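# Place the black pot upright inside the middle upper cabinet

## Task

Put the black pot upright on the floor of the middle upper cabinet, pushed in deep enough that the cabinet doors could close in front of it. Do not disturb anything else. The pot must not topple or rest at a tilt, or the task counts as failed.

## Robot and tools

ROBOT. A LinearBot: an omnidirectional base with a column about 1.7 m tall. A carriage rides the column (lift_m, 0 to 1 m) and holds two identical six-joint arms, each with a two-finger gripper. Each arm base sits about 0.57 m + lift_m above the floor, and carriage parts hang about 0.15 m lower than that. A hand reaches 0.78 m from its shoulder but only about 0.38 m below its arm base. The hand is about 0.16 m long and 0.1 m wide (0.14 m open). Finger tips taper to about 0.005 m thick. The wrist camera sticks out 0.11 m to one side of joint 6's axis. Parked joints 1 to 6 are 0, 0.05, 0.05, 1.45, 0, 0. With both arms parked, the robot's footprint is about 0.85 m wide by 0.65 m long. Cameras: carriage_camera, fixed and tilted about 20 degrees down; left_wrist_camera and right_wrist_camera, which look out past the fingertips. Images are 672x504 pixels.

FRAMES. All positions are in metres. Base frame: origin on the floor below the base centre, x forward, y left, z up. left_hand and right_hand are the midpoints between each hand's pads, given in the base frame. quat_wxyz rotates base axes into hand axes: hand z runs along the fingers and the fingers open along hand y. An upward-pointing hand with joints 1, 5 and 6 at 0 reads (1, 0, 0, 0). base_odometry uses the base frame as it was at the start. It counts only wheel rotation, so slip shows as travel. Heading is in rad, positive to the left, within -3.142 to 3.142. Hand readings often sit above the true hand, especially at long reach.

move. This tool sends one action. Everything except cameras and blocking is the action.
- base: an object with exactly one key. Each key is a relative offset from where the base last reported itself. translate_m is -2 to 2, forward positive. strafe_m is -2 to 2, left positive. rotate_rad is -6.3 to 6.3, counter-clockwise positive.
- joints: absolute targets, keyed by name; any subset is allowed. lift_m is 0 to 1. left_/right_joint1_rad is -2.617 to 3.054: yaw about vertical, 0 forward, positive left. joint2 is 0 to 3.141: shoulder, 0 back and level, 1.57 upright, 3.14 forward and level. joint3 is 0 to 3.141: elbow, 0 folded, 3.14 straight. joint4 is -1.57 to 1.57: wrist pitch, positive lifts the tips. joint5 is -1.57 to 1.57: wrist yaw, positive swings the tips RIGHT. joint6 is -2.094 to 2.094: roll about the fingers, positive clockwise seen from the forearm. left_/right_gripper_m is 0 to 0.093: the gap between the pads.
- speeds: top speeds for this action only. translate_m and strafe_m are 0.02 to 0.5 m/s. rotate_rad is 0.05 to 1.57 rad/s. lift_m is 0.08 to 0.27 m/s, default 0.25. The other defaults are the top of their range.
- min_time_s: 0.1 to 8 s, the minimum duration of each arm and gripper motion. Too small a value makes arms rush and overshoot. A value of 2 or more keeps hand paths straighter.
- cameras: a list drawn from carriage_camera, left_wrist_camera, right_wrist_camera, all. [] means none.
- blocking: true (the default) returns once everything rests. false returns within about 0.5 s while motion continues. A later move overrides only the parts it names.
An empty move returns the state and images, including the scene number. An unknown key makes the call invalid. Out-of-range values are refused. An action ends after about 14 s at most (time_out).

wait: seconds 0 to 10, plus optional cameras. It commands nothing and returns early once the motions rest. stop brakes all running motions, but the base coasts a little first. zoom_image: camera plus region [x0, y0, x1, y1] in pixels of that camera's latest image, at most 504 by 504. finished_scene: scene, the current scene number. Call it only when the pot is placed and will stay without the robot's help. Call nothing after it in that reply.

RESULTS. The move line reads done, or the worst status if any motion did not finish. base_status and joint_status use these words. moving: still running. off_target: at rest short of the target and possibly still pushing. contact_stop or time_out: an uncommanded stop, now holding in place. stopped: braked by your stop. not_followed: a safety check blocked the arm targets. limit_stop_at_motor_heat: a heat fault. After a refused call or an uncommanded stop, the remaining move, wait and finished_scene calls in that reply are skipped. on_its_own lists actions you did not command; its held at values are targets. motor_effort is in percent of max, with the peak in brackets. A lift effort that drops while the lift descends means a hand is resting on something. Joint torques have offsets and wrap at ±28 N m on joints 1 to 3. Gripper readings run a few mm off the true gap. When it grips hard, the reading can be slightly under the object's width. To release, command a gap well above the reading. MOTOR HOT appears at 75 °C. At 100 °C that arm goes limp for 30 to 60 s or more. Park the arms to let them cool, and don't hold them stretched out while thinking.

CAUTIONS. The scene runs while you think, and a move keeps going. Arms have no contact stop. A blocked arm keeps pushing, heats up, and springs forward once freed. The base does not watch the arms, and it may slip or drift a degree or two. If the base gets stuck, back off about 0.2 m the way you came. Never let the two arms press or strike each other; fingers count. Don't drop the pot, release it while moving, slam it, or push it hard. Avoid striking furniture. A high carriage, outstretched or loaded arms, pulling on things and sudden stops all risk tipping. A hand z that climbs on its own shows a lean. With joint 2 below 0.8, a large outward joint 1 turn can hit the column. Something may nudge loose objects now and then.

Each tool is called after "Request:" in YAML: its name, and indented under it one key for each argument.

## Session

Request:
move:

Request:
zoom_image:
  camera: "carriage_camera"
  region: [100, 0, 560, 400]

Scene clock: 0.00 s.
Joint torques (N m): no reading
base_odometry: x=+0.000 y=+0.000 heading=+0.000
base_status: not commanded
joint_positions: lift_m=+0.300 left_joint1_rad=+0.004 left_joint2_rad=+0.038 left_joint3_rad=+0.032 left_joint4_rad=+1.473 left_joint5_rad=+0.016 left_joint6_rad=-0.004 left_gripper_m=+0.09396 right_joint1_rad=-0.013 right_joint2_rad=+0.032 right_joint3_rad=+0.046 right_joint4_rad=+1.480 right_joint5_rad=-0.045 right_joint6_rad=-0.037 right_gripper_m=+0.09396
joint_status: not commanded
motor_effort: lift_m=+23 drive_wheels=-2
left_hand: x=+0.2498 y=+0.3008 z=+1.3029 quat_wxyz=(+0.999, +0.008, +0.052, +0.000) (m; base frame)
right_hand: x=+0.2419 y=-0.2959 z=+1.3066 quat_wxyz=(+0.999, -0.023, +0.038, -0.024) (m; base frame)
pictures: carriage_camera, left_wrist_camera, right_wrist_camera

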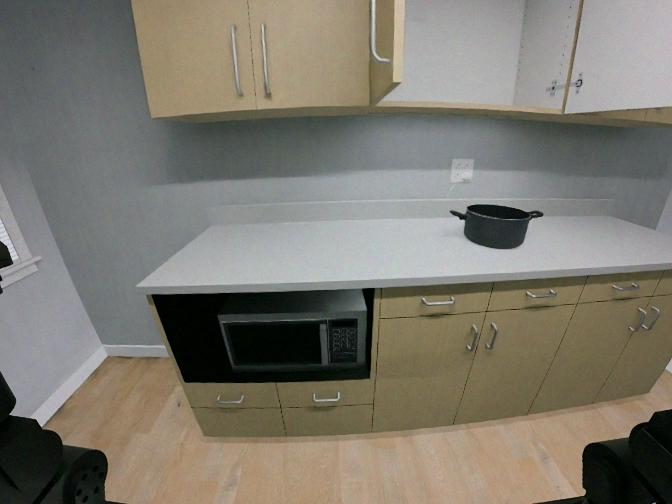

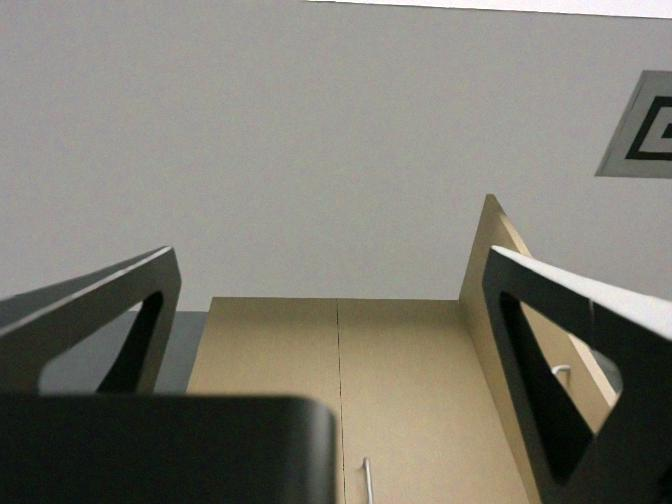

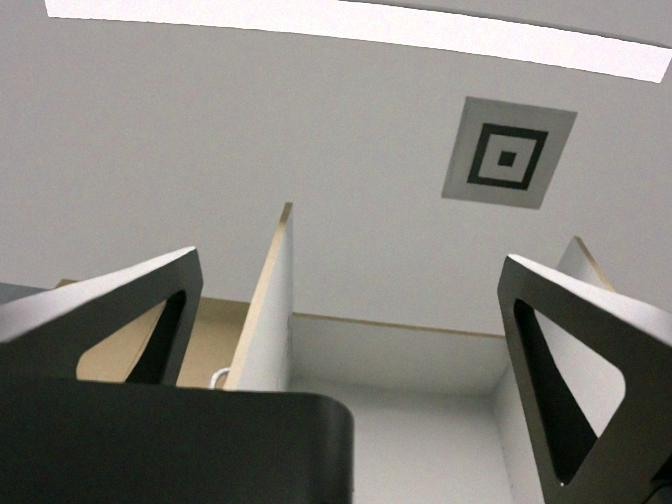

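Scaled by 1.096 from the camera's 672x504 image, which has a finer 960x720 frame.

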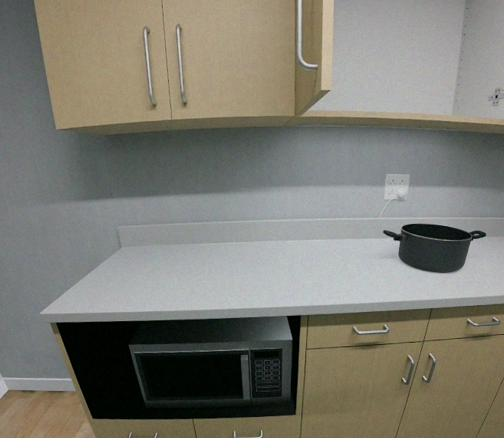

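Request:
move:
  base: {"rotate_rad": 0.052}
  joints: {"lift_m": 0.193}
  speeds: {"rotate_rad": 0.4}

Request:
move:
  base: {"strafe_m": -0.74}
  joints: {"left_joint1_rad": -0.298, "left_joint2_rad": 2.053, "left_joint3_rad": 1.53, "left_joint4_rad": 0.563, "left_joint5_rad": -0.298, "left_joint6_rad": -1.3, "right_joint1_rad": 0.289, "right_joint2_rad": 2.107, "right_joint3_rad": 1.616, "right_joint4_rad": 0.534, "right_joint5_rad": 0.289, "right_joint6_rad": 1.3}
  speeds: {"strafe_m": 0.35}
  min_time_s: 2.5
  cameras: ["all"]

Request:
zoom_image:
  camera: "carriage_camera"
  region: [180, 120, 480, 300]

Scene clock: 6.30 s.
Joint torques (N m): left_arm=[-0.08 4.59 5.35 -0.22 0.02 0.03] | right_arm=[-0.12 4.71 4.93 -0.36 -0.01 -0.02]
move: done
base_odometry: x=+0.000 y=+0.000 heading=+0.051
base_status: done
joint_positions: lift_m=+0.193 left_joint1_rad=+0.004 left_joint2_rad=+0.038 left_joint3_rad=+0.032 left_joint4_rad=+1.473 left_joint5_rad=+0.016 left_joint6_rad=-0.004 left_gripper_m=+0.09396 right_joint1_rad=-0.013 right_joint2_rad=+0.032 right_joint3_rad=+0.046 right_joint4_rad=+1.480 right_joint5_rad=-0.045 right_joint6_rad=-0.037 right_gripper_m=+0.09396
joint_status: all done
motor_effort: lift_m=+21(21) drive_wheels=-8(11)
left_hand: x=+0.2498 y=+0.3008 z=+1.1962 quat_wxyz=(+0.999, +0.008, +0.052, +0.000) (m; base frame)
right_hand: x=+0.2419 y=-0.2959 z=+1.1998 quat_wxyz=(+0.999, -0.023, +0.038, -0.024) (m; base frame)
pictures: none

Scene clock: 10.10 s.
Joint torques (N m): left_arm=[-0.24 -13.93 9.5 2.32 -0.1 -0.03] | right_arm=[0.34 -13.11 8.91 1.94 0.13 0.05]
move: done
base_odometry: x=+0.038 y=-0.739 heading=+0.051
base_status: done
joint_positions: lift_m=+0.193 left_joint1_rad=-0.297 left_joint2_rad=+2.055 left_joint3_rad=+1.500 left_joint4_rad=+0.562 left_joint5_rad=-0.284 left_joint6_rad=-1.290 left_gripper_m=+0.09398 right_joint1_rad=+0.284 right_joint2_rad=+2.108 right_joint3_rad=+1.580 right_joint4_rad=+0.531 right_joint5_rad=+0.276 right_joint6_rad=+1.286 right_gripper_m=+0.09396
joint_status: all done
motor_effort: lift_m=+21(21) drive_wheels=-3(8)
left_hand: x=+0.8334 y=+0.1677 z=+1.0381 quat_wxyz=(+0.564, -0.420, +0.566, -0.431) (m; base frame)
right_hand: x=+0.8489 y=-0.1702 z=+1.0368 quat_wxyz=(+0.565, +0.421, +0.566, +0.427) (m; base frame)
pictures: carriage_camera, left_wrist_camera, right_wrist_camera

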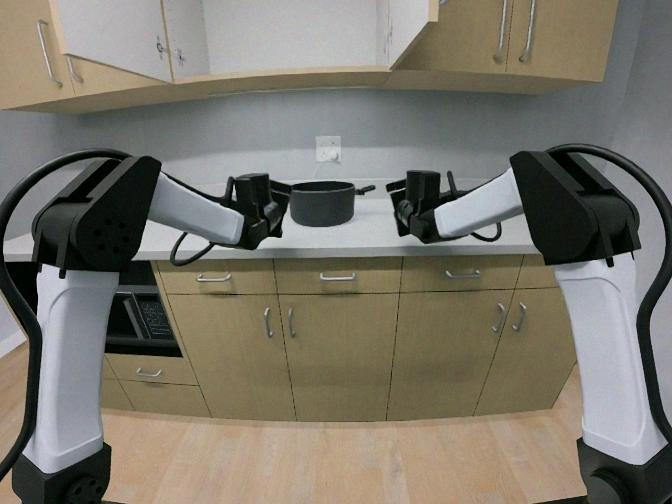

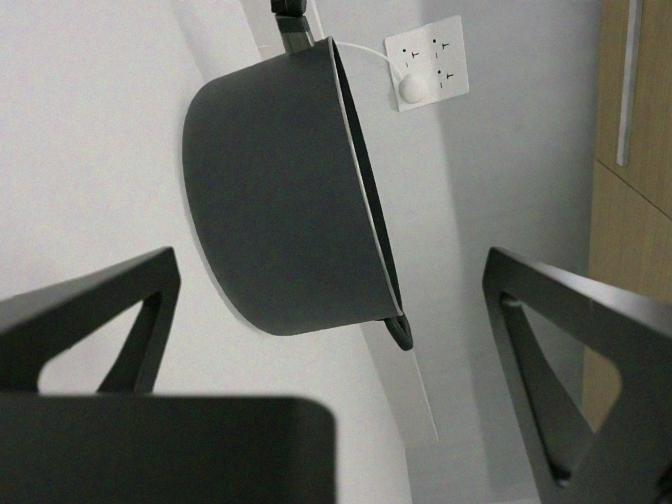

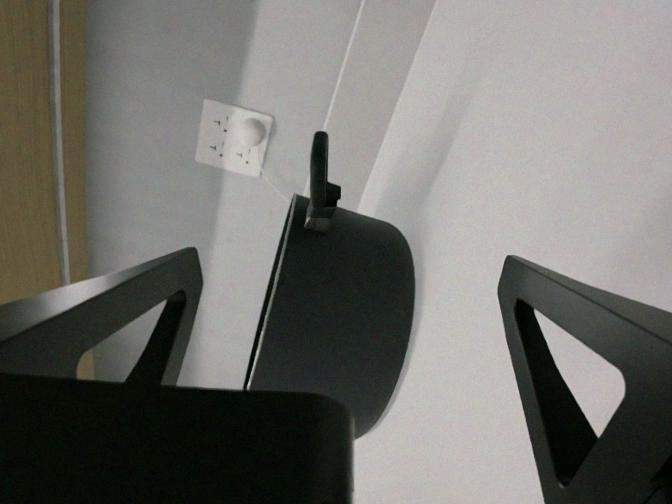

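Scaled by 1.680 from the camera's 672x504 image, which has a finer 960x720 frame.

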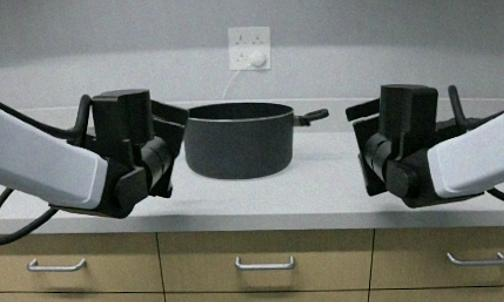

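Request:
move:
  base: {"strafe_m": 0.071}
  joints: {"lift_m": 0.19}
  speeds: {"strafe_m": 0.15}

Request:
move:
  base: {"translate_m": 0.24}
  speeds: {"translate_m": 0.18}
  cameras: ["all"]

Request:
zoom_image:
  camera: "carriage_camera"
  region: [180, 120, 480, 300]

Scene clock: 13.77 s.
Joint torques (N m): left_arm=[-0.23 -13.97 9.17 2.37 -0.06 -0.01] | right_arm=[-0.28 -13.24 8.65 2.02 0.1 0.07]
move: done
base_odometry: x=+0.034 y=-0.668 heading=+0.051
base_status: done
joint_positions: lift_m=+0.190 left_joint1_rad=-0.296 left_joint2_rad=+2.056 left_joint3_rad=+1.502 left_joint4_rad=+0.557 left_joint5_rad=-0.287 left_joint6_rad=-1.290 left_gripper_m=+0.09398 right_joint1_rad=+0.291 right_joint2_rad=+2.109 right_joint3_rad=+1.583 right_joint4_rad=+0.525 right_joint5_rad=+0.278 right_joint6_rad=+1.287 right_gripper_m=+0.09396
joint_status: all done
motor_effort: lift_m=+20(21) drive_wheels=-2(10)
left_hand: x=+0.8338 y=+0.1687 z=+1.0346 quat_wxyz=(+0.564, -0.422, +0.566, -0.428) (m; base frame)
right_hand: x=+0.8483 y=-0.1661 z=+1.0330 quat_wxyz=(+0.563, +0.421, +0.569, +0.427) (m; base frame)
pictures: none

Scene clock: 16.10 s.
Joint torques (N m): left_arm=[-0.32 -13.96 9.18 2.37 -0.06 0.01] | right_arm=[-0.18 -13.12 8.64 2.01 0.13 0.07]
move: done
base_odometry: x=+0.274 y=-0.656 heading=+0.051
base_status: done
joint_positions: lift_m=+0.190 left_joint1_rad=-0.296 left_joint2_rad=+2.056 left_joint3_rad=+1.502 left_joint4_rad=+0.556 left_joint5_rad=-0.288 left_joint6_rad=-1.290 left_gripper_m=+0.09398 right_joint1_rad=+0.290 right_joint2_rad=+2.109 right_joint3_rad=+1.583 right_joint4_rad=+0.525 right_joint5_rad=+0.278 right_joint6_rad=+1.287 right_gripper_m=+0.09396
joint_status: not commanded
motor_effort: lift_m=+20(20) drive_wheels=-6(10)
left_hand: x=+0.8338 y=+0.1688 z=+1.0346 quat_wxyz=(+0.564, -0.422, +0.566, -0.428) (m; base frame)
right_hand: x=+0.8483 y=-0.1663 z=+1.0329 quat_wxyz=(+0.563, +0.421, +0.569, +0.427) (m; base frame)
pictures: carriage_camera, left_wrist_camera, right_wrist_camera

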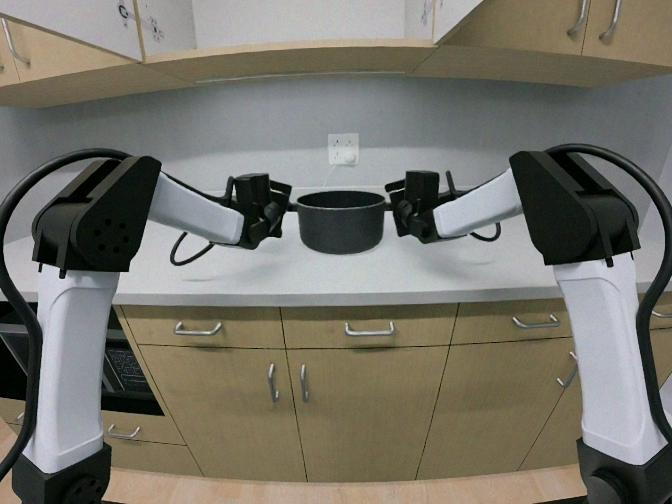

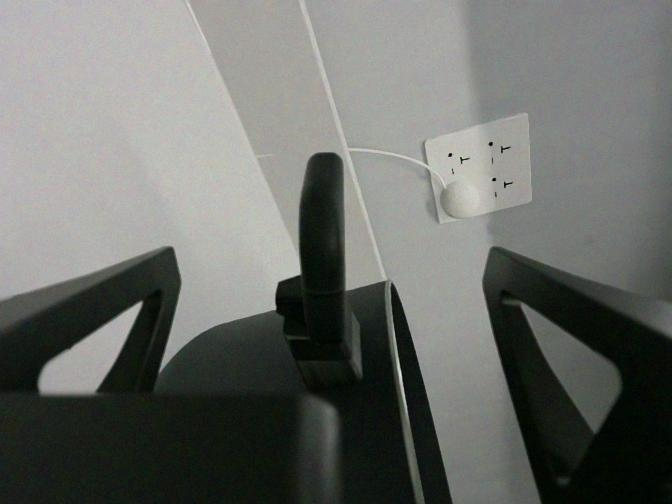

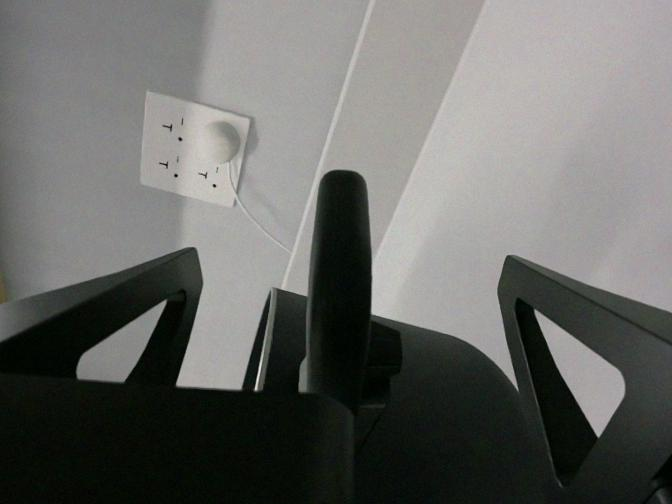

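Scaled by 1.680 from the camera's 672x504 image, which has a finer 960x720 frame.

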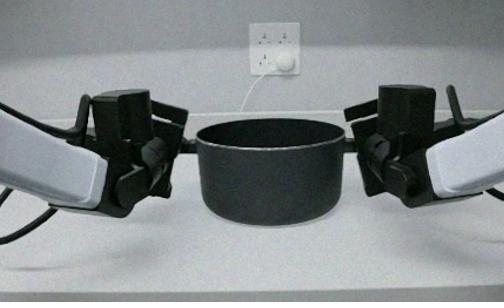

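Request:
move:
  base: {"translate_m": 0.01}
  joints: {"left_joint1_rad": -0.276, "left_joint5_rad": -0.27, "right_joint1_rad": 0.255, "right_joint5_rad": 0.256}
  speeds: {"translate_m": 0.08}
  cameras: ["left_wrist_camera", "right_wrist_camera"]

Request:
move:
  joints: {"left_gripper_m": 0.004, "right_gripper_m": 0.004}
  min_time_s: 1.1
  cameras: ["all"]

Scene clock: 18.67 s.
Joint torques (N m): left_arm=[0.06 -14.04 9.21 2.38 0.15 -0.02] | right_arm=[0.08 -13.38 8.68 2.01 -0.19 0.07]
move: done
base_odometry: x=+0.284 y=-0.656 heading=+0.050
base_status: done
joint_positions: lift_m=+0.190 left_joint1_rad=-0.277 left_joint2_rad=+2.056 left_joint3_rad=+1.502 left_joint4_rad=+0.556 left_joint5_rad=-0.283 left_joint6_rad=-1.290 left_gripper_m=+0.09398 right_joint1_rad=+0.253 right_joint2_rad=+2.110 right_joint3_rad=+1.583 right_joint4_rad=+0.524 right_joint5_rad=+0.271 right_joint6_rad=+1.287 right_gripper_m=+0.09396
joint_status: all done
motor_effort: lift_m=+20(20) drive_wheels=-5(10)
left_hand: x=+0.8363 y=+0.1793 z=+1.0344 quat_wxyz=(+0.567, -0.426, +0.563, -0.424) (m; base frame)
right_hand: x=+0.8532 y=-0.1888 z=+1.0324 quat_wxyz=(+0.569, +0.430, +0.563, +0.418) (m; base frame)
pictures: left_wrist_camera, right_wrist_camera

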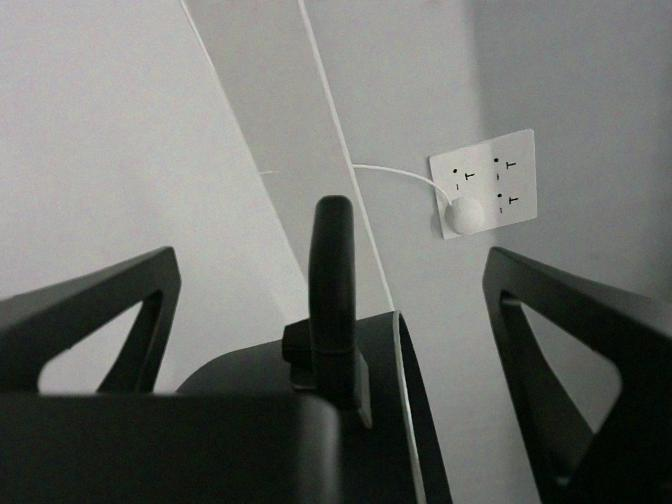

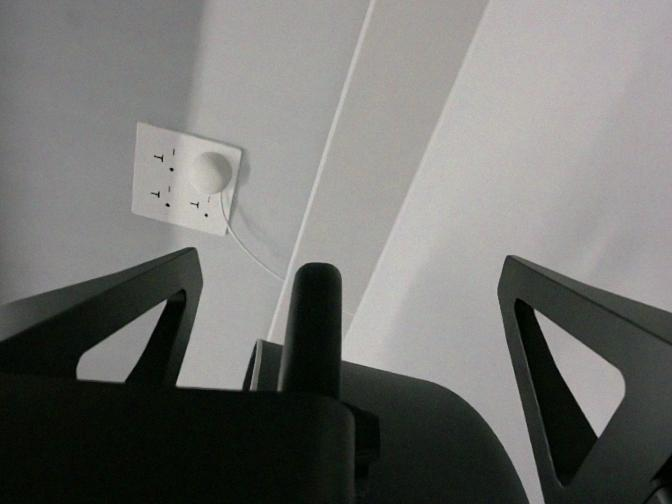

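Scene clock: 20.07 s.
Joint torques (N m): left_arm=[0.05 -14.02 9.18 2.38 0.16 0.18] | right_arm=[0.1 -13.3 8.17 1.83 -0.1 -0.11]
move: off_target
base_odometry: x=+0.284 y=-0.656 heading=+0.050
base_status: not commanded
joint_positions: lift_m=+0.190 left_joint1_rad=-0.277 left_joint2_rad=+2.056 left_joint3_rad=+1.502 left_joint4_rad=+0.556 left_joint5_rad=-0.282 left_joint6_rad=-1.308 left_gripper_m=+0.01081 right_joint1_rad=+0.253 right_joint2_rad=+2.110 right_joint3_rad=+1.590 right_joint4_rad=+0.539 right_joint5_rad=+0.263 right_joint6_rad=+1.302 right_gripper_m=+0.01092
joint_status: left_gripper_m off_target (ended at +0.01084, target +0.00400); right_gripper_m off_target (ended at +0.01094, target +0.00400)
motor_effort: lift_m=+20(20) drive_wheels=-5(7)
left_hand: x=+0.8363 y=+0.1793 z=+1.0344 quat_wxyz=(+0.563, -0.431, +0.559, -0.429) (m; base frame)
right_hand: x=+0.8536 y=-0.1871 z=+1.0394 quat_wxyz=(+0.569, +0.429, +0.554, +0.431) (m; base frame)
pictures: carriage_camera, left_wrist_camera, right_wrist_camera

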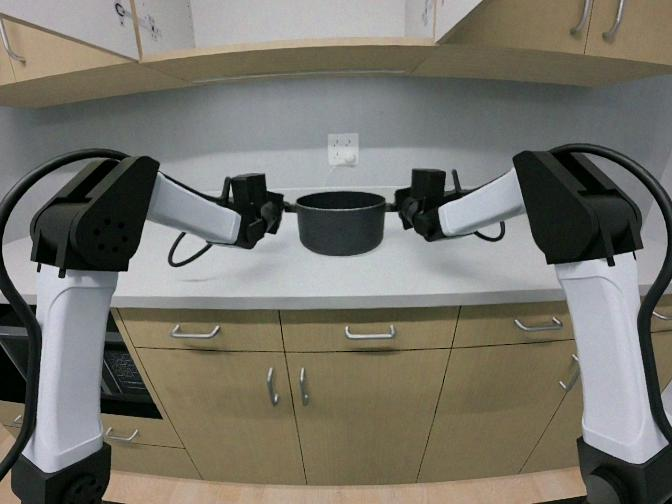

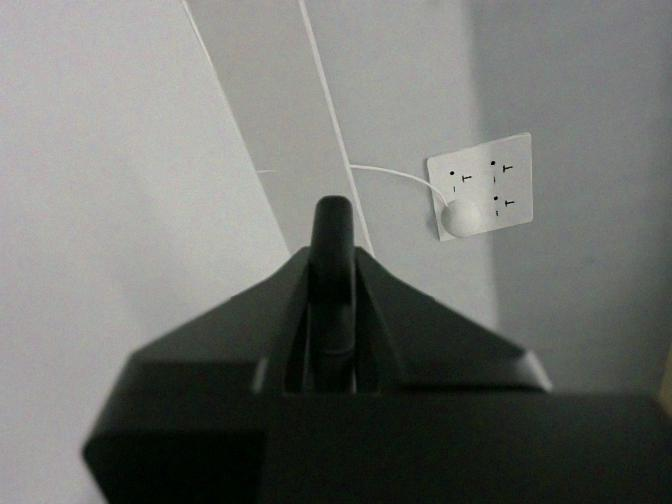

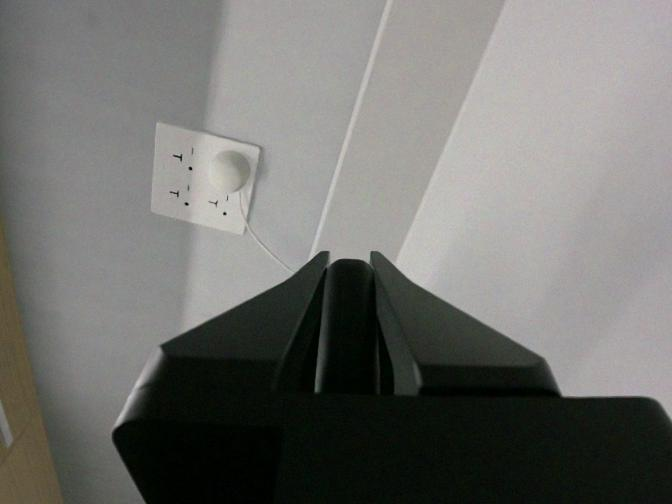

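Request:
move:
  joints: {"lift_m": 0.27, "left_joint4_rad": 0.66, "right_joint4_rad": 0.63}
  min_time_s: 0.9
  speeds: {"lift_m": 0.1}
  cameras: ["all"]

Request:
zoom_image:
  camera: "carriage_camera"
  region: [230, 150, 450, 310]

Scene clock: 22.23 s.
Joint torques (N m): left_arm=[0.1 -19.06 9.2 4.08 0.12 0.47] | right_arm=[0.13 -18.25 8.08 3.56 0.03 -0.42]
move: off_target
base_odometry: x=+0.284 y=-0.656 heading=+0.050
base_status: not commanded
joint_positions: lift_m=+0.270 left_joint1_rad=-0.277 left_joint2_rad=+2.102 left_joint3_rad=+1.502 left_joint4_rad=+0.502 left_joint5_rad=-0.281 left_joint6_rad=-1.332 left_gripper_m=+0.01081 right_joint1_rad=+0.253 right_joint2_rad=+2.156 right_joint3_rad=+1.590 right_joint4_rad=+0.481 right_joint5_rad=+0.256 right_joint6_rad=+1.332 right_gripper_m=+0.01092
joint_status: left_joint4_rad off_target (ended at +0.502, target +0.660); right_joint4_rad off_target (ended at +0.481, target +0.630); the others done
motor_effort: lift_m=+24(28) drive_wheels=+0(6)
left_hand: x=+0.8418 y=+0.1775 z=+1.0728 quat_wxyz=(+0.536, -0.450, +0.586, -0.407) (m; base frame)
right_hand: x=+0.8594 y=-0.1844 z=+1.0766 quat_wxyz=(+0.538, +0.449, +0.582, +0.412) (m; base frame)
pictures: carriage_camera, left_wrist_camera, right_wrist_camera

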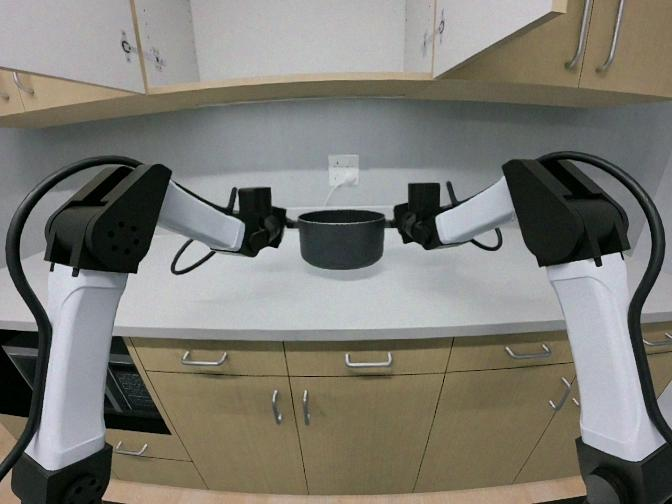

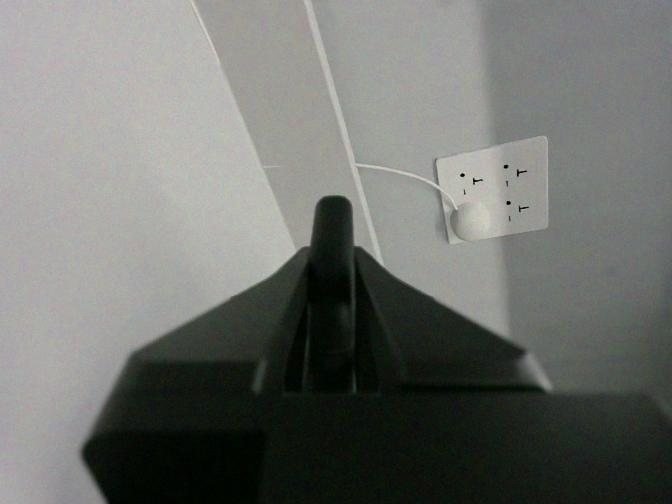

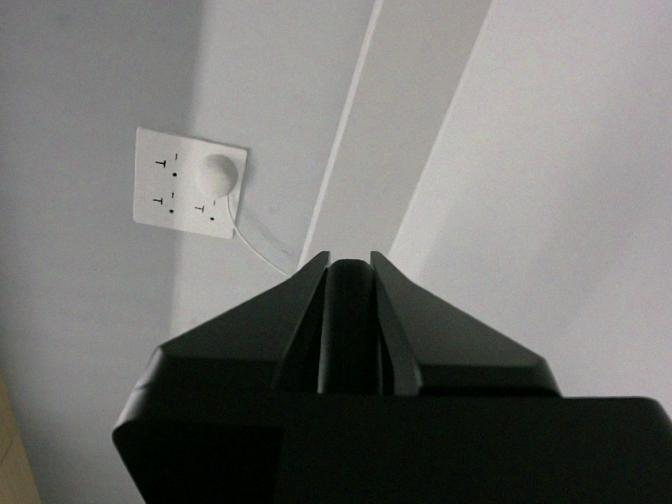

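Scaled by 2.291 from the camera's 672x504 image, which has a finer 960x720 frame.

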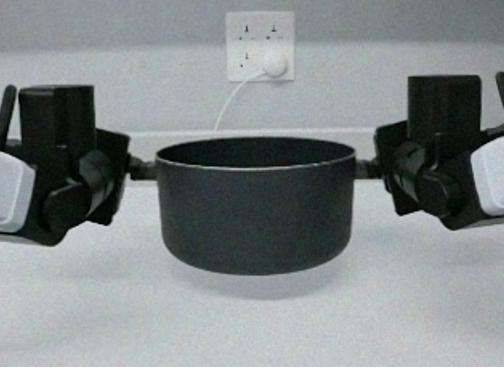

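Request:
move:
  base: {"translate_m": -0.48}
  joints: {"lift_m": 0.42}
  speeds: {"translate_m": 0.3, "lift_m": 0.12}

Request:
move:
  base: {"strafe_m": 0.145}
  joints: {"lift_m": 0.805}
  speeds: {"strafe_m": 0.15, "lift_m": 0.25}
  cameras: ["all"]

Request:
zoom_image:
  camera: "carriage_camera"
  region: [150, 60, 550, 360]

Scene clock: 26.43 s.
Joint torques (N m): left_arm=[-0.06 -20.1 9.02 4.11 0.07 0.48] | right_arm=[0.01 -19.06 8.47 3.56 0.05 -0.46]
move: done
base_odometry: x=-0.196 y=-0.680 heading=+0.050
base_status: done
joint_positions: lift_m=+0.420 left_joint1_rad=-0.276 left_joint2_rad=+2.112 left_joint3_rad=+1.502 left_joint4_rad=+0.501 left_joint5_rad=-0.277 left_joint6_rad=-1.334 left_gripper_m=+0.01081 right_joint1_rad=+0.253 right_joint2_rad=+2.164 right_joint3_rad=+1.585 right_joint4_rad=+0.484 right_joint5_rad=+0.254 right_joint6_rad=+1.334 right_gripper_m=+0.01092
joint_status: all done
motor_effort: lift_m=+25(29) drive_wheels=-3(12)
left_hand: x=+0.8429 y=+0.1773 z=+1.2165 quat_wxyz=(+0.533, -0.452, +0.590, -0.405) (m; base frame)
right_hand: x=+0.8598 y=-0.1839 z=+1.2197 quat_wxyz=(+0.535, +0.451, +0.585, +0.410) (m; base frame)
pictures: none

Scene clock: 28.67 s.
Joint torques (N m): left_arm=[-0.43 -20.85 9.73 4.05 0.04 0.52] | right_arm=[0.2 -19.4 8.94 3.53 0.05 -0.49]
move: done
base_odometry: x=-0.203 y=-0.535 heading=+0.050
base_status: done
joint_positions: lift_m=+0.805 left_joint1_rad=-0.273 left_joint2_rad=+2.119 left_joint3_rad=+1.496 left_joint4_rad=+0.507 left_joint5_rad=-0.273 left_joint6_rad=-1.337 left_gripper_m=+0.01081 right_joint1_rad=+0.251 right_joint2_rad=+2.167 right_joint3_rad=+1.579 right_joint4_rad=+0.485 right_joint5_rad=+0.254 right_joint6_rad=+1.335 right_gripper_m=+0.01092
joint_status: all done
motor_effort: lift_m=+24(30) drive_wheels=-3(8)
left_hand: x=+0.8434 y=+0.1786 z=+1.5957 quat_wxyz=(+0.530, -0.453, +0.592, -0.405) (m; base frame)
right_hand: x=+0.8599 y=-0.1854 z=+1.5996 quat_wxyz=(+0.533, +0.453, +0.587, +0.407) (m; base frame)
pictures: carriage_camera, left_wrist_camera, right_wrist_camera

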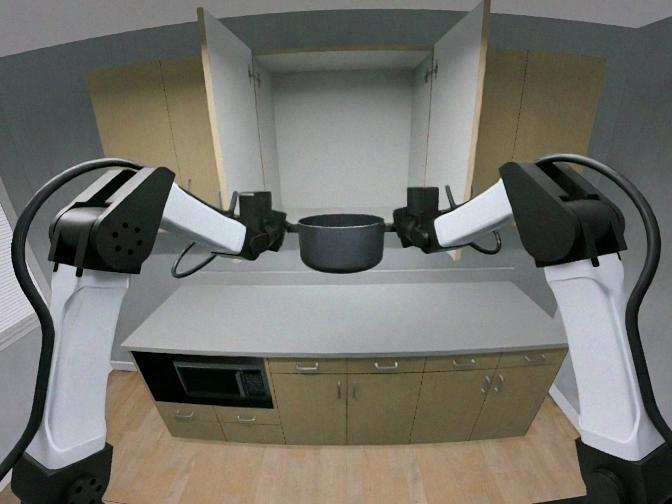

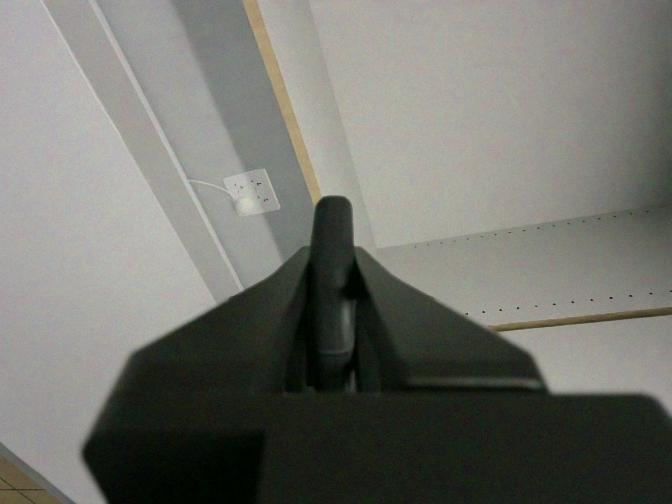

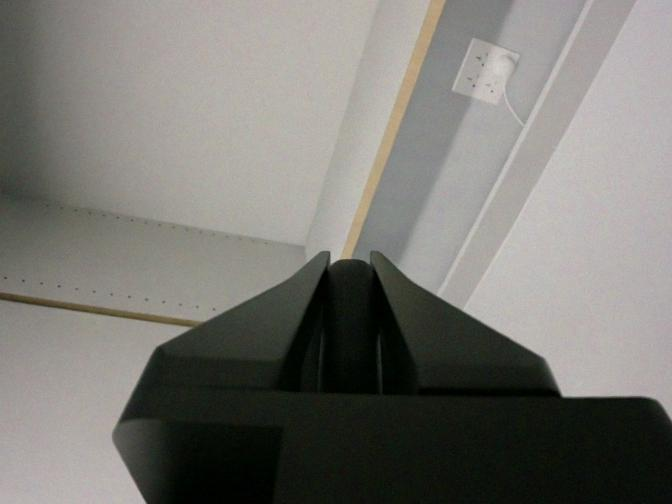

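Scaled by 1.260 from the camera's 672x504 image, which has a finer 960x720 frame.

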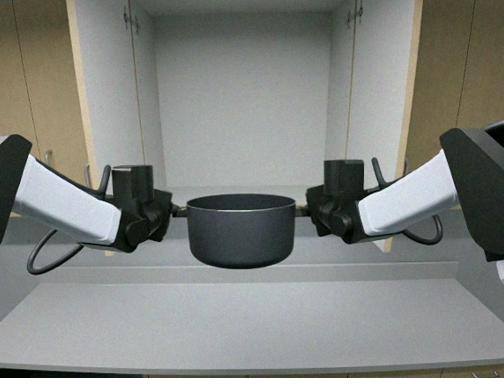

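Request:
move:
  base: {"translate_m": 0.55}
  speeds: {"translate_m": 0.22}
  cameras: ["carriage_camera"]

Request:
zoom_image:
  camera: "carriage_camera"
  region: [220, 170, 470, 320]

Scene clock: 33.00 s.
Joint torques (N m): left_arm=[-0.42 -20.89 9.78 4.07 0.04 0.51] | right_arm=[0.23 -19.51 8.95 3.53 0.05 -0.48]
move: done
base_odometry: x=+0.346 y=-0.507 heading=+0.051
base_status: done
joint_positions: lift_m=+0.805 left_joint1_rad=-0.273 left_joint2_rad=+2.119 left_joint3_rad=+1.496 left_joint4_rad=+0.504 left_joint5_rad=-0.273 left_joint6_rad=-1.337 left_gripper_m=+0.01081 right_joint1_rad=+0.251 right_joint2_rad=+2.167 right_joint3_rad=+1.579 right_joint4_rad=+0.483 right_joint5_rad=+0.254 right_joint6_rad=+1.335 right_gripper_m=+0.01092
joint_status: not commanded
motor_effort: lift_m=+24(24) drive_wheels=-6(12)
left_hand: x=+0.8433 y=+0.1786 z=+1.5949 quat_wxyz=(+0.529, -0.454, +0.593, -0.404) (m; base frame)
right_hand: x=+0.8598 y=-0.1854 z=+1.5990 quat_wxyz=(+0.533, +0.453, +0.588, +0.406) (m; base frame)
pictures: carriage_camera

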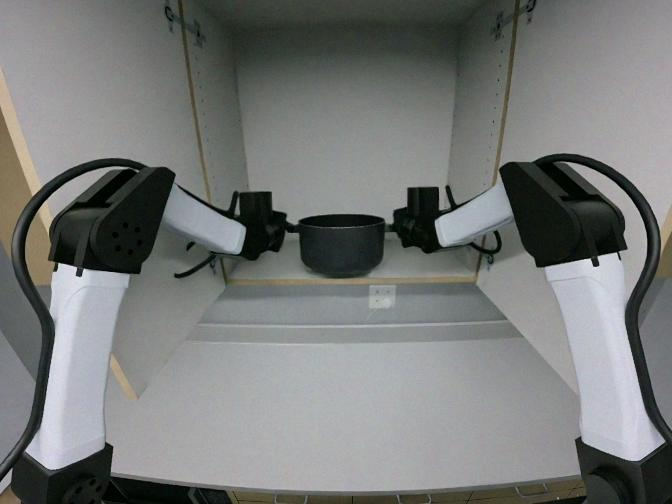

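Scaled by 2.016 from the camera's 672x504 image, which has a finer 960x720 frame.

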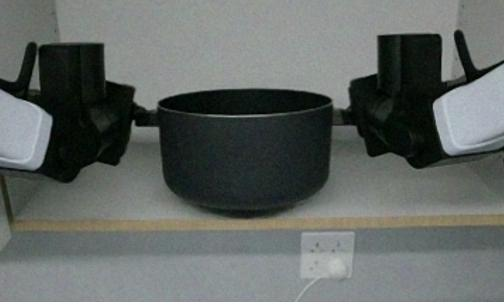

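Request:
move:
  base: {"translate_m": 0.142}
  speeds: {"translate_m": 0.1}

Request:
move:
  joints: {"lift_m": 0.76}
  speeds: {"lift_m": 0.12}
  cameras: ["carriage_camera"]

Request:
zoom_image:
  camera: "carriage_camera"
  region: [220, 170, 470, 320]

Scene clock: 36.67 s.
Joint torques (N m): left_arm=[-0.38 -20.83 9.72 4.11 0.04 0.51] | right_arm=[0.2 -19.49 8.96 3.59 0.03 -0.49]
move: done
base_odometry: x=+0.488 y=-0.500 heading=+0.052
base_status: done
joint_positions: lift_m=+0.805 left_joint1_rad=-0.273 left_joint2_rad=+2.119 left_joint3_rad=+1.496 left_joint4_rad=+0.501 left_joint5_rad=-0.273 left_joint6_rad=-1.337 left_gripper_m=+0.01081 right_joint1_rad=+0.251 right_joint2_rad=+2.167 right_joint3_rad=+1.579 right_joint4_rad=+0.480 right_joint5_rad=+0.254 right_joint6_rad=+1.335 right_gripper_m=+0.01092
joint_status: not commanded
motor_effort: lift_m=+24(24) drive_wheels=-6(9)
left_hand: x=+0.8433 y=+0.1786 z=+1.5942 quat_wxyz=(+0.529, -0.454, +0.593, -0.403) (m; base frame)
right_hand: x=+0.8597 y=-0.1854 z=+1.5985 quat_wxyz=(+0.532, +0.453, +0.589, +0.406) (m; base frame)
pictures: none

Scene clock: 37.50 s.
Joint torques (N m): left_arm=[-0.42 -20.86 9.74 3.6 0.06 0.41] | right_arm=[0.24 -19.4 9.07 3.06 0.04 -0.46]
move: done
base_odometry: x=+0.488 y=-0.500 heading=+0.052
base_status: not commanded
joint_positions: lift_m=+0.760 left_joint1_rad=-0.273 left_joint2_rad=+2.119 left_joint3_rad=+1.496 left_joint4_rad=+0.546 left_joint5_rad=-0.273 left_joint6_rad=-1.327 left_gripper_m=+0.01080 right_joint1_rad=+0.251 right_joint2_rad=+2.167 right_joint3_rad=+1.579 right_joint4_rad=+0.526 right_joint5_rad=+0.254 right_joint6_rad=+1.331 right_gripper_m=+0.01092
joint_status: all done
on_its_own: left_joint4_rad moved +0.045 toward your old target +0.660; right_joint4_rad moved +0.045 toward your old target +0.630
motor_effort: lift_m=+22(23) drive_wheels=+1(7)
left_hand: x=+0.8443 y=+0.1783 z=+1.5605 quat_wxyz=(+0.541, -0.446, +0.581, -0.413) (m; base frame)
right_hand: x=+0.8607 y=-0.1852 z=+1.5647 quat_wxyz=(+0.543, +0.446, +0.576, +0.418) (m; base frame)
pictures: carriage_camera

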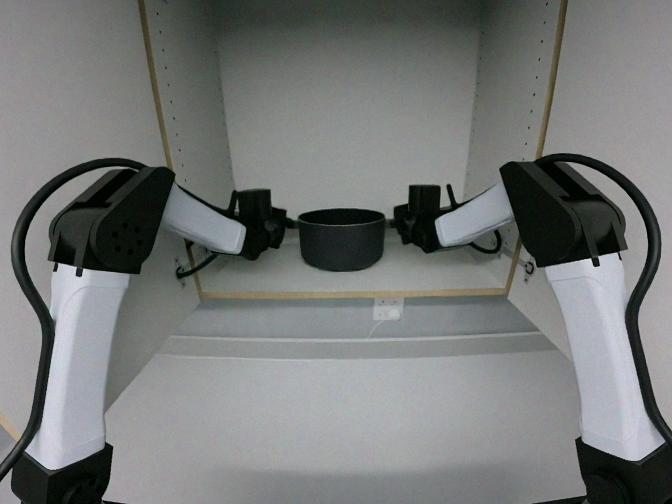

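Scaled by 2.016 from the camera's 672x504 image, which has a finer 960x720 frame.

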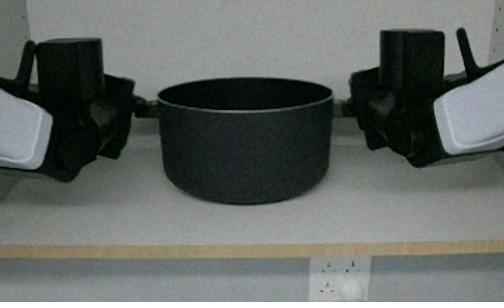

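Request:
move:
  joints: {"lift_m": 0.722, "left_joint4_rad": 0.61, "right_joint4_rad": 0.58}
  speeds: {"lift_m": 0.1}

Request:
move:
  joints: {"lift_m": 0.705}
  speeds: {"lift_m": 0.1}
  cameras: ["carriage_camera"]

Request:
zoom_image:
  camera: "carriage_camera"
  region: [220, 170, 470, 320]

Scene clock: 38.83 s.
Joint torques (N m): left_arm=[-0.4 -18.84 9.17 2.38 0.06 0.27] | right_arm=[0.23 -17.32 8.5 1.94 0 -0.21]
move: done
base_odometry: x=+0.488 y=-0.500 heading=+0.052
base_status: not commanded
joint_positions: lift_m=+0.722 left_joint1_rad=-0.273 left_joint2_rad=+2.100 left_joint3_rad=+1.501 left_joint4_rad=+0.604 left_joint5_rad=-0.273 left_joint6_rad=-1.314 left_gripper_m=+0.01077 right_joint1_rad=+0.251 right_joint2_rad=+2.148 right_joint3_rad=+1.585 right_joint4_rad=+0.579 right_joint5_rad=+0.254 right_joint6_rad=+1.310 right_gripper_m=+0.01092
joint_status: all done
motor_effort: lift_m=+21(21) drive_wheels=+1(6)
left_hand: x=+0.8431 y=+0.1787 z=+1.5503 quat_wxyz=(+0.561, -0.431, +0.558, -0.433) (m; base frame)
right_hand: x=+0.8589 y=-0.1857 z=+1.5553 quat_wxyz=(+0.565, +0.430, +0.555, +0.434) (m; base frame)
pictures: none

Scene clock: 39.40 s.
Joint torques (N m): left_arm=[-0.39 -17.77 7.91 2.21 0.07 0.26] | right_arm=[0.16 -16.09 7.53 1.79 0.05 -0.12]
move: done
base_odometry: x=+0.488 y=-0.500 heading=+0.052
base_status: not commanded
joint_positions: lift_m=+0.705 left_joint1_rad=-0.273 left_joint2_rad=+2.090 left_joint3_rad=+1.516 left_joint4_rad=+0.615 left_joint5_rad=-0.273 left_joint6_rad=-1.314 left_gripper_m=+0.01077 right_joint1_rad=+0.251 right_joint2_rad=+2.137 right_joint3_rad=+1.599 right_joint4_rad=+0.591 right_joint5_rad=+0.251 right_joint6_rad=+1.303 right_gripper_m=+0.01092
joint_status: all done
motor_effort: lift_m=+20(20) drive_wheels=-5(6)
left_hand: x=+0.8427 y=+0.1788 z=+1.5494 quat_wxyz=(+0.568, -0.427, +0.546, -0.443) (m; base frame)
right_hand: x=+0.8582 y=-0.1852 z=+1.5544 quat_wxyz=(+0.574, +0.421, +0.545, +0.443) (m; base frame)
pictures: carriage_camera

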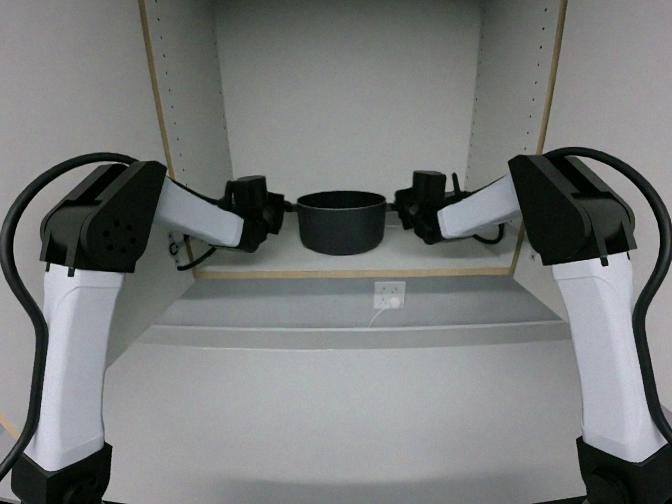

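Scaled by 2.016 from the camera's 672x504 image, which has a finer 960x720 frame.

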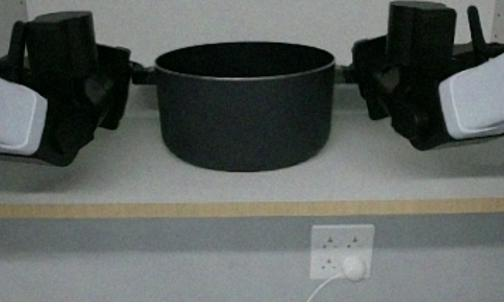

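Request:
move:
  joints: {"left_gripper_m": 0.093, "right_gripper_m": 0.093}
  min_time_s: 1.0
  cameras: ["left_wrist_camera", "right_wrist_camera"]

Request:
move:
  base: {"translate_m": -0.3}
  speeds: {"translate_m": 0.2}
  cameras: ["carriage_camera"]

Request:
zoom_image:
  camera: "carriage_camera"
  region: [200, 130, 500, 330]

Scene clock: 41.33 s.
Joint torques (N m): left_arm=[-0.35 -17.84 7.88 2.29 0.07 0.22] | right_arm=[0.21 -16.18 7.53 1.94 0.05 -0.13]
move: done
base_odometry: x=+0.488 y=-0.500 heading=+0.052
base_status: not commanded
joint_positions: lift_m=+0.705 left_joint1_rad=-0.273 left_joint2_rad=+2.090 left_joint3_rad=+1.516 left_joint4_rad=+0.610 left_joint5_rad=-0.273 left_joint6_rad=-1.310 left_gripper_m=+0.09289 right_joint1_rad=+0.251 right_joint2_rad=+2.137 right_joint3_rad=+1.599 right_joint4_rad=+0.577 right_joint5_rad=+0.251 right_joint6_rad=+1.303 right_gripper_m=+0.09292
joint_status: all done
motor_effort: lift_m=+20(20) drive_wheels=+1(6)
left_hand: x=+0.8428 y=+0.1788 z=+1.5482 quat_wxyz=(+0.568, -0.426, +0.549, -0.441) (m; base frame)
right_hand: x=+0.8583 y=-0.1852 z=+1.5512 quat_wxyz=(+0.571, +0.423, +0.549, +0.440) (m; base frame)
pictures: left_wrist_camera, right_wrist_camera

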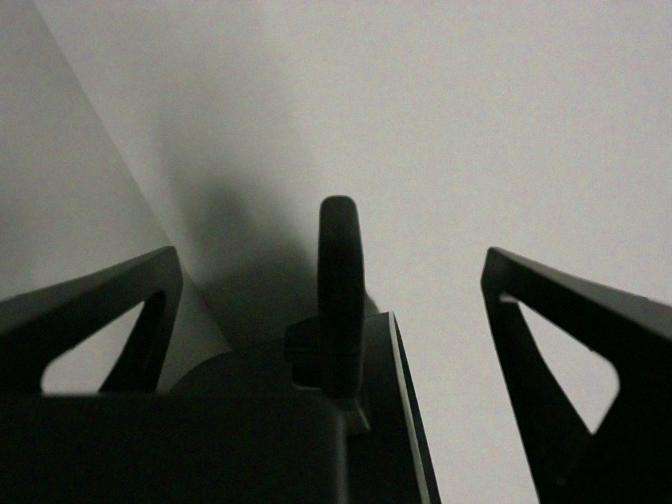

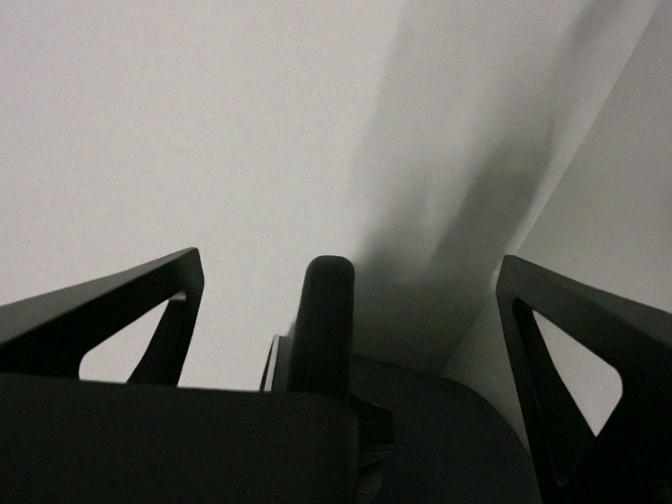

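Scene clock: 44.07 s.
Joint torques (N m): left_arm=[-0.36 -17.78 7.86 2.36 0.07 0.23] | right_arm=[0.2 -16.17 7.58 2 0.06 -0.13]
move: done
base_odometry: x=+0.188 y=-0.515 heading=+0.052
base_status: done
joint_positions: lift_m=+0.705 left_joint1_rad=-0.273 left_joint2_rad=+2.090 left_joint3_rad=+1.516 left_joint4_rad=+0.605 left_joint5_rad=-0.273 left_joint6_rad=-1.310 left_gripper_m=+0.09289 right_joint1_rad=+0.251 right_joint2_rad=+2.137 right_joint3_rad=+1.599 right_joint4_rad=+0.572 right_joint5_rad=+0.251 right_joint6_rad=+1.303 right_gripper_m=+0.09292
joint_status: not commanded
motor_effort: lift_m=+20(20) drive_wheels=-3(14)
left_hand: x=+0.8428 y=+0.1785 z=+1.5470 quat_wxyz=(+0.567, -0.427, +0.551, -0.440) (m; base frame)
right_hand: x=+0.8583 y=-0.1847 z=+1.5499 quat_wxyz=(+0.569, +0.424, +0.551, +0.438) (m; base frame)
pictures: carriage_camera

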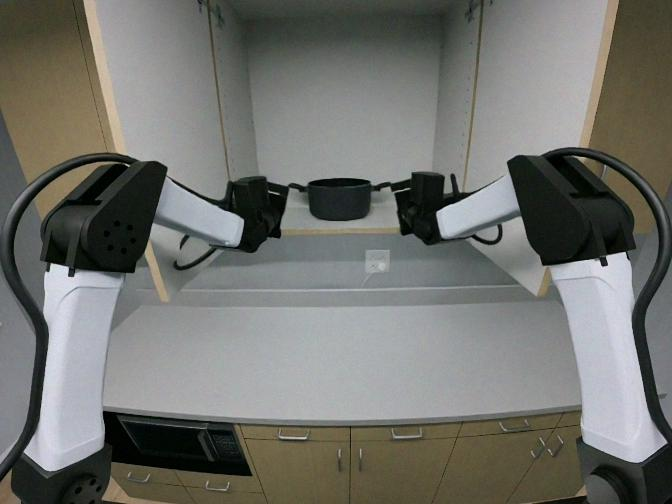

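Scaled by 1.680 from the camera's 672x504 image, which has a finer 960x720 frame.

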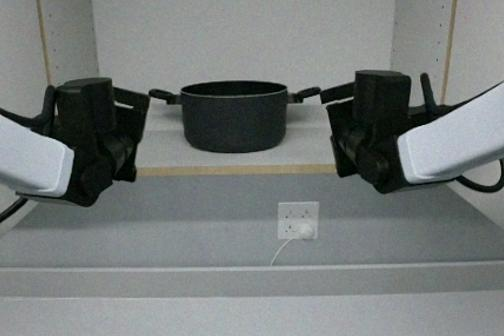

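Request:
finished_scene:
  scene: 3

The scene is finished: the task was done.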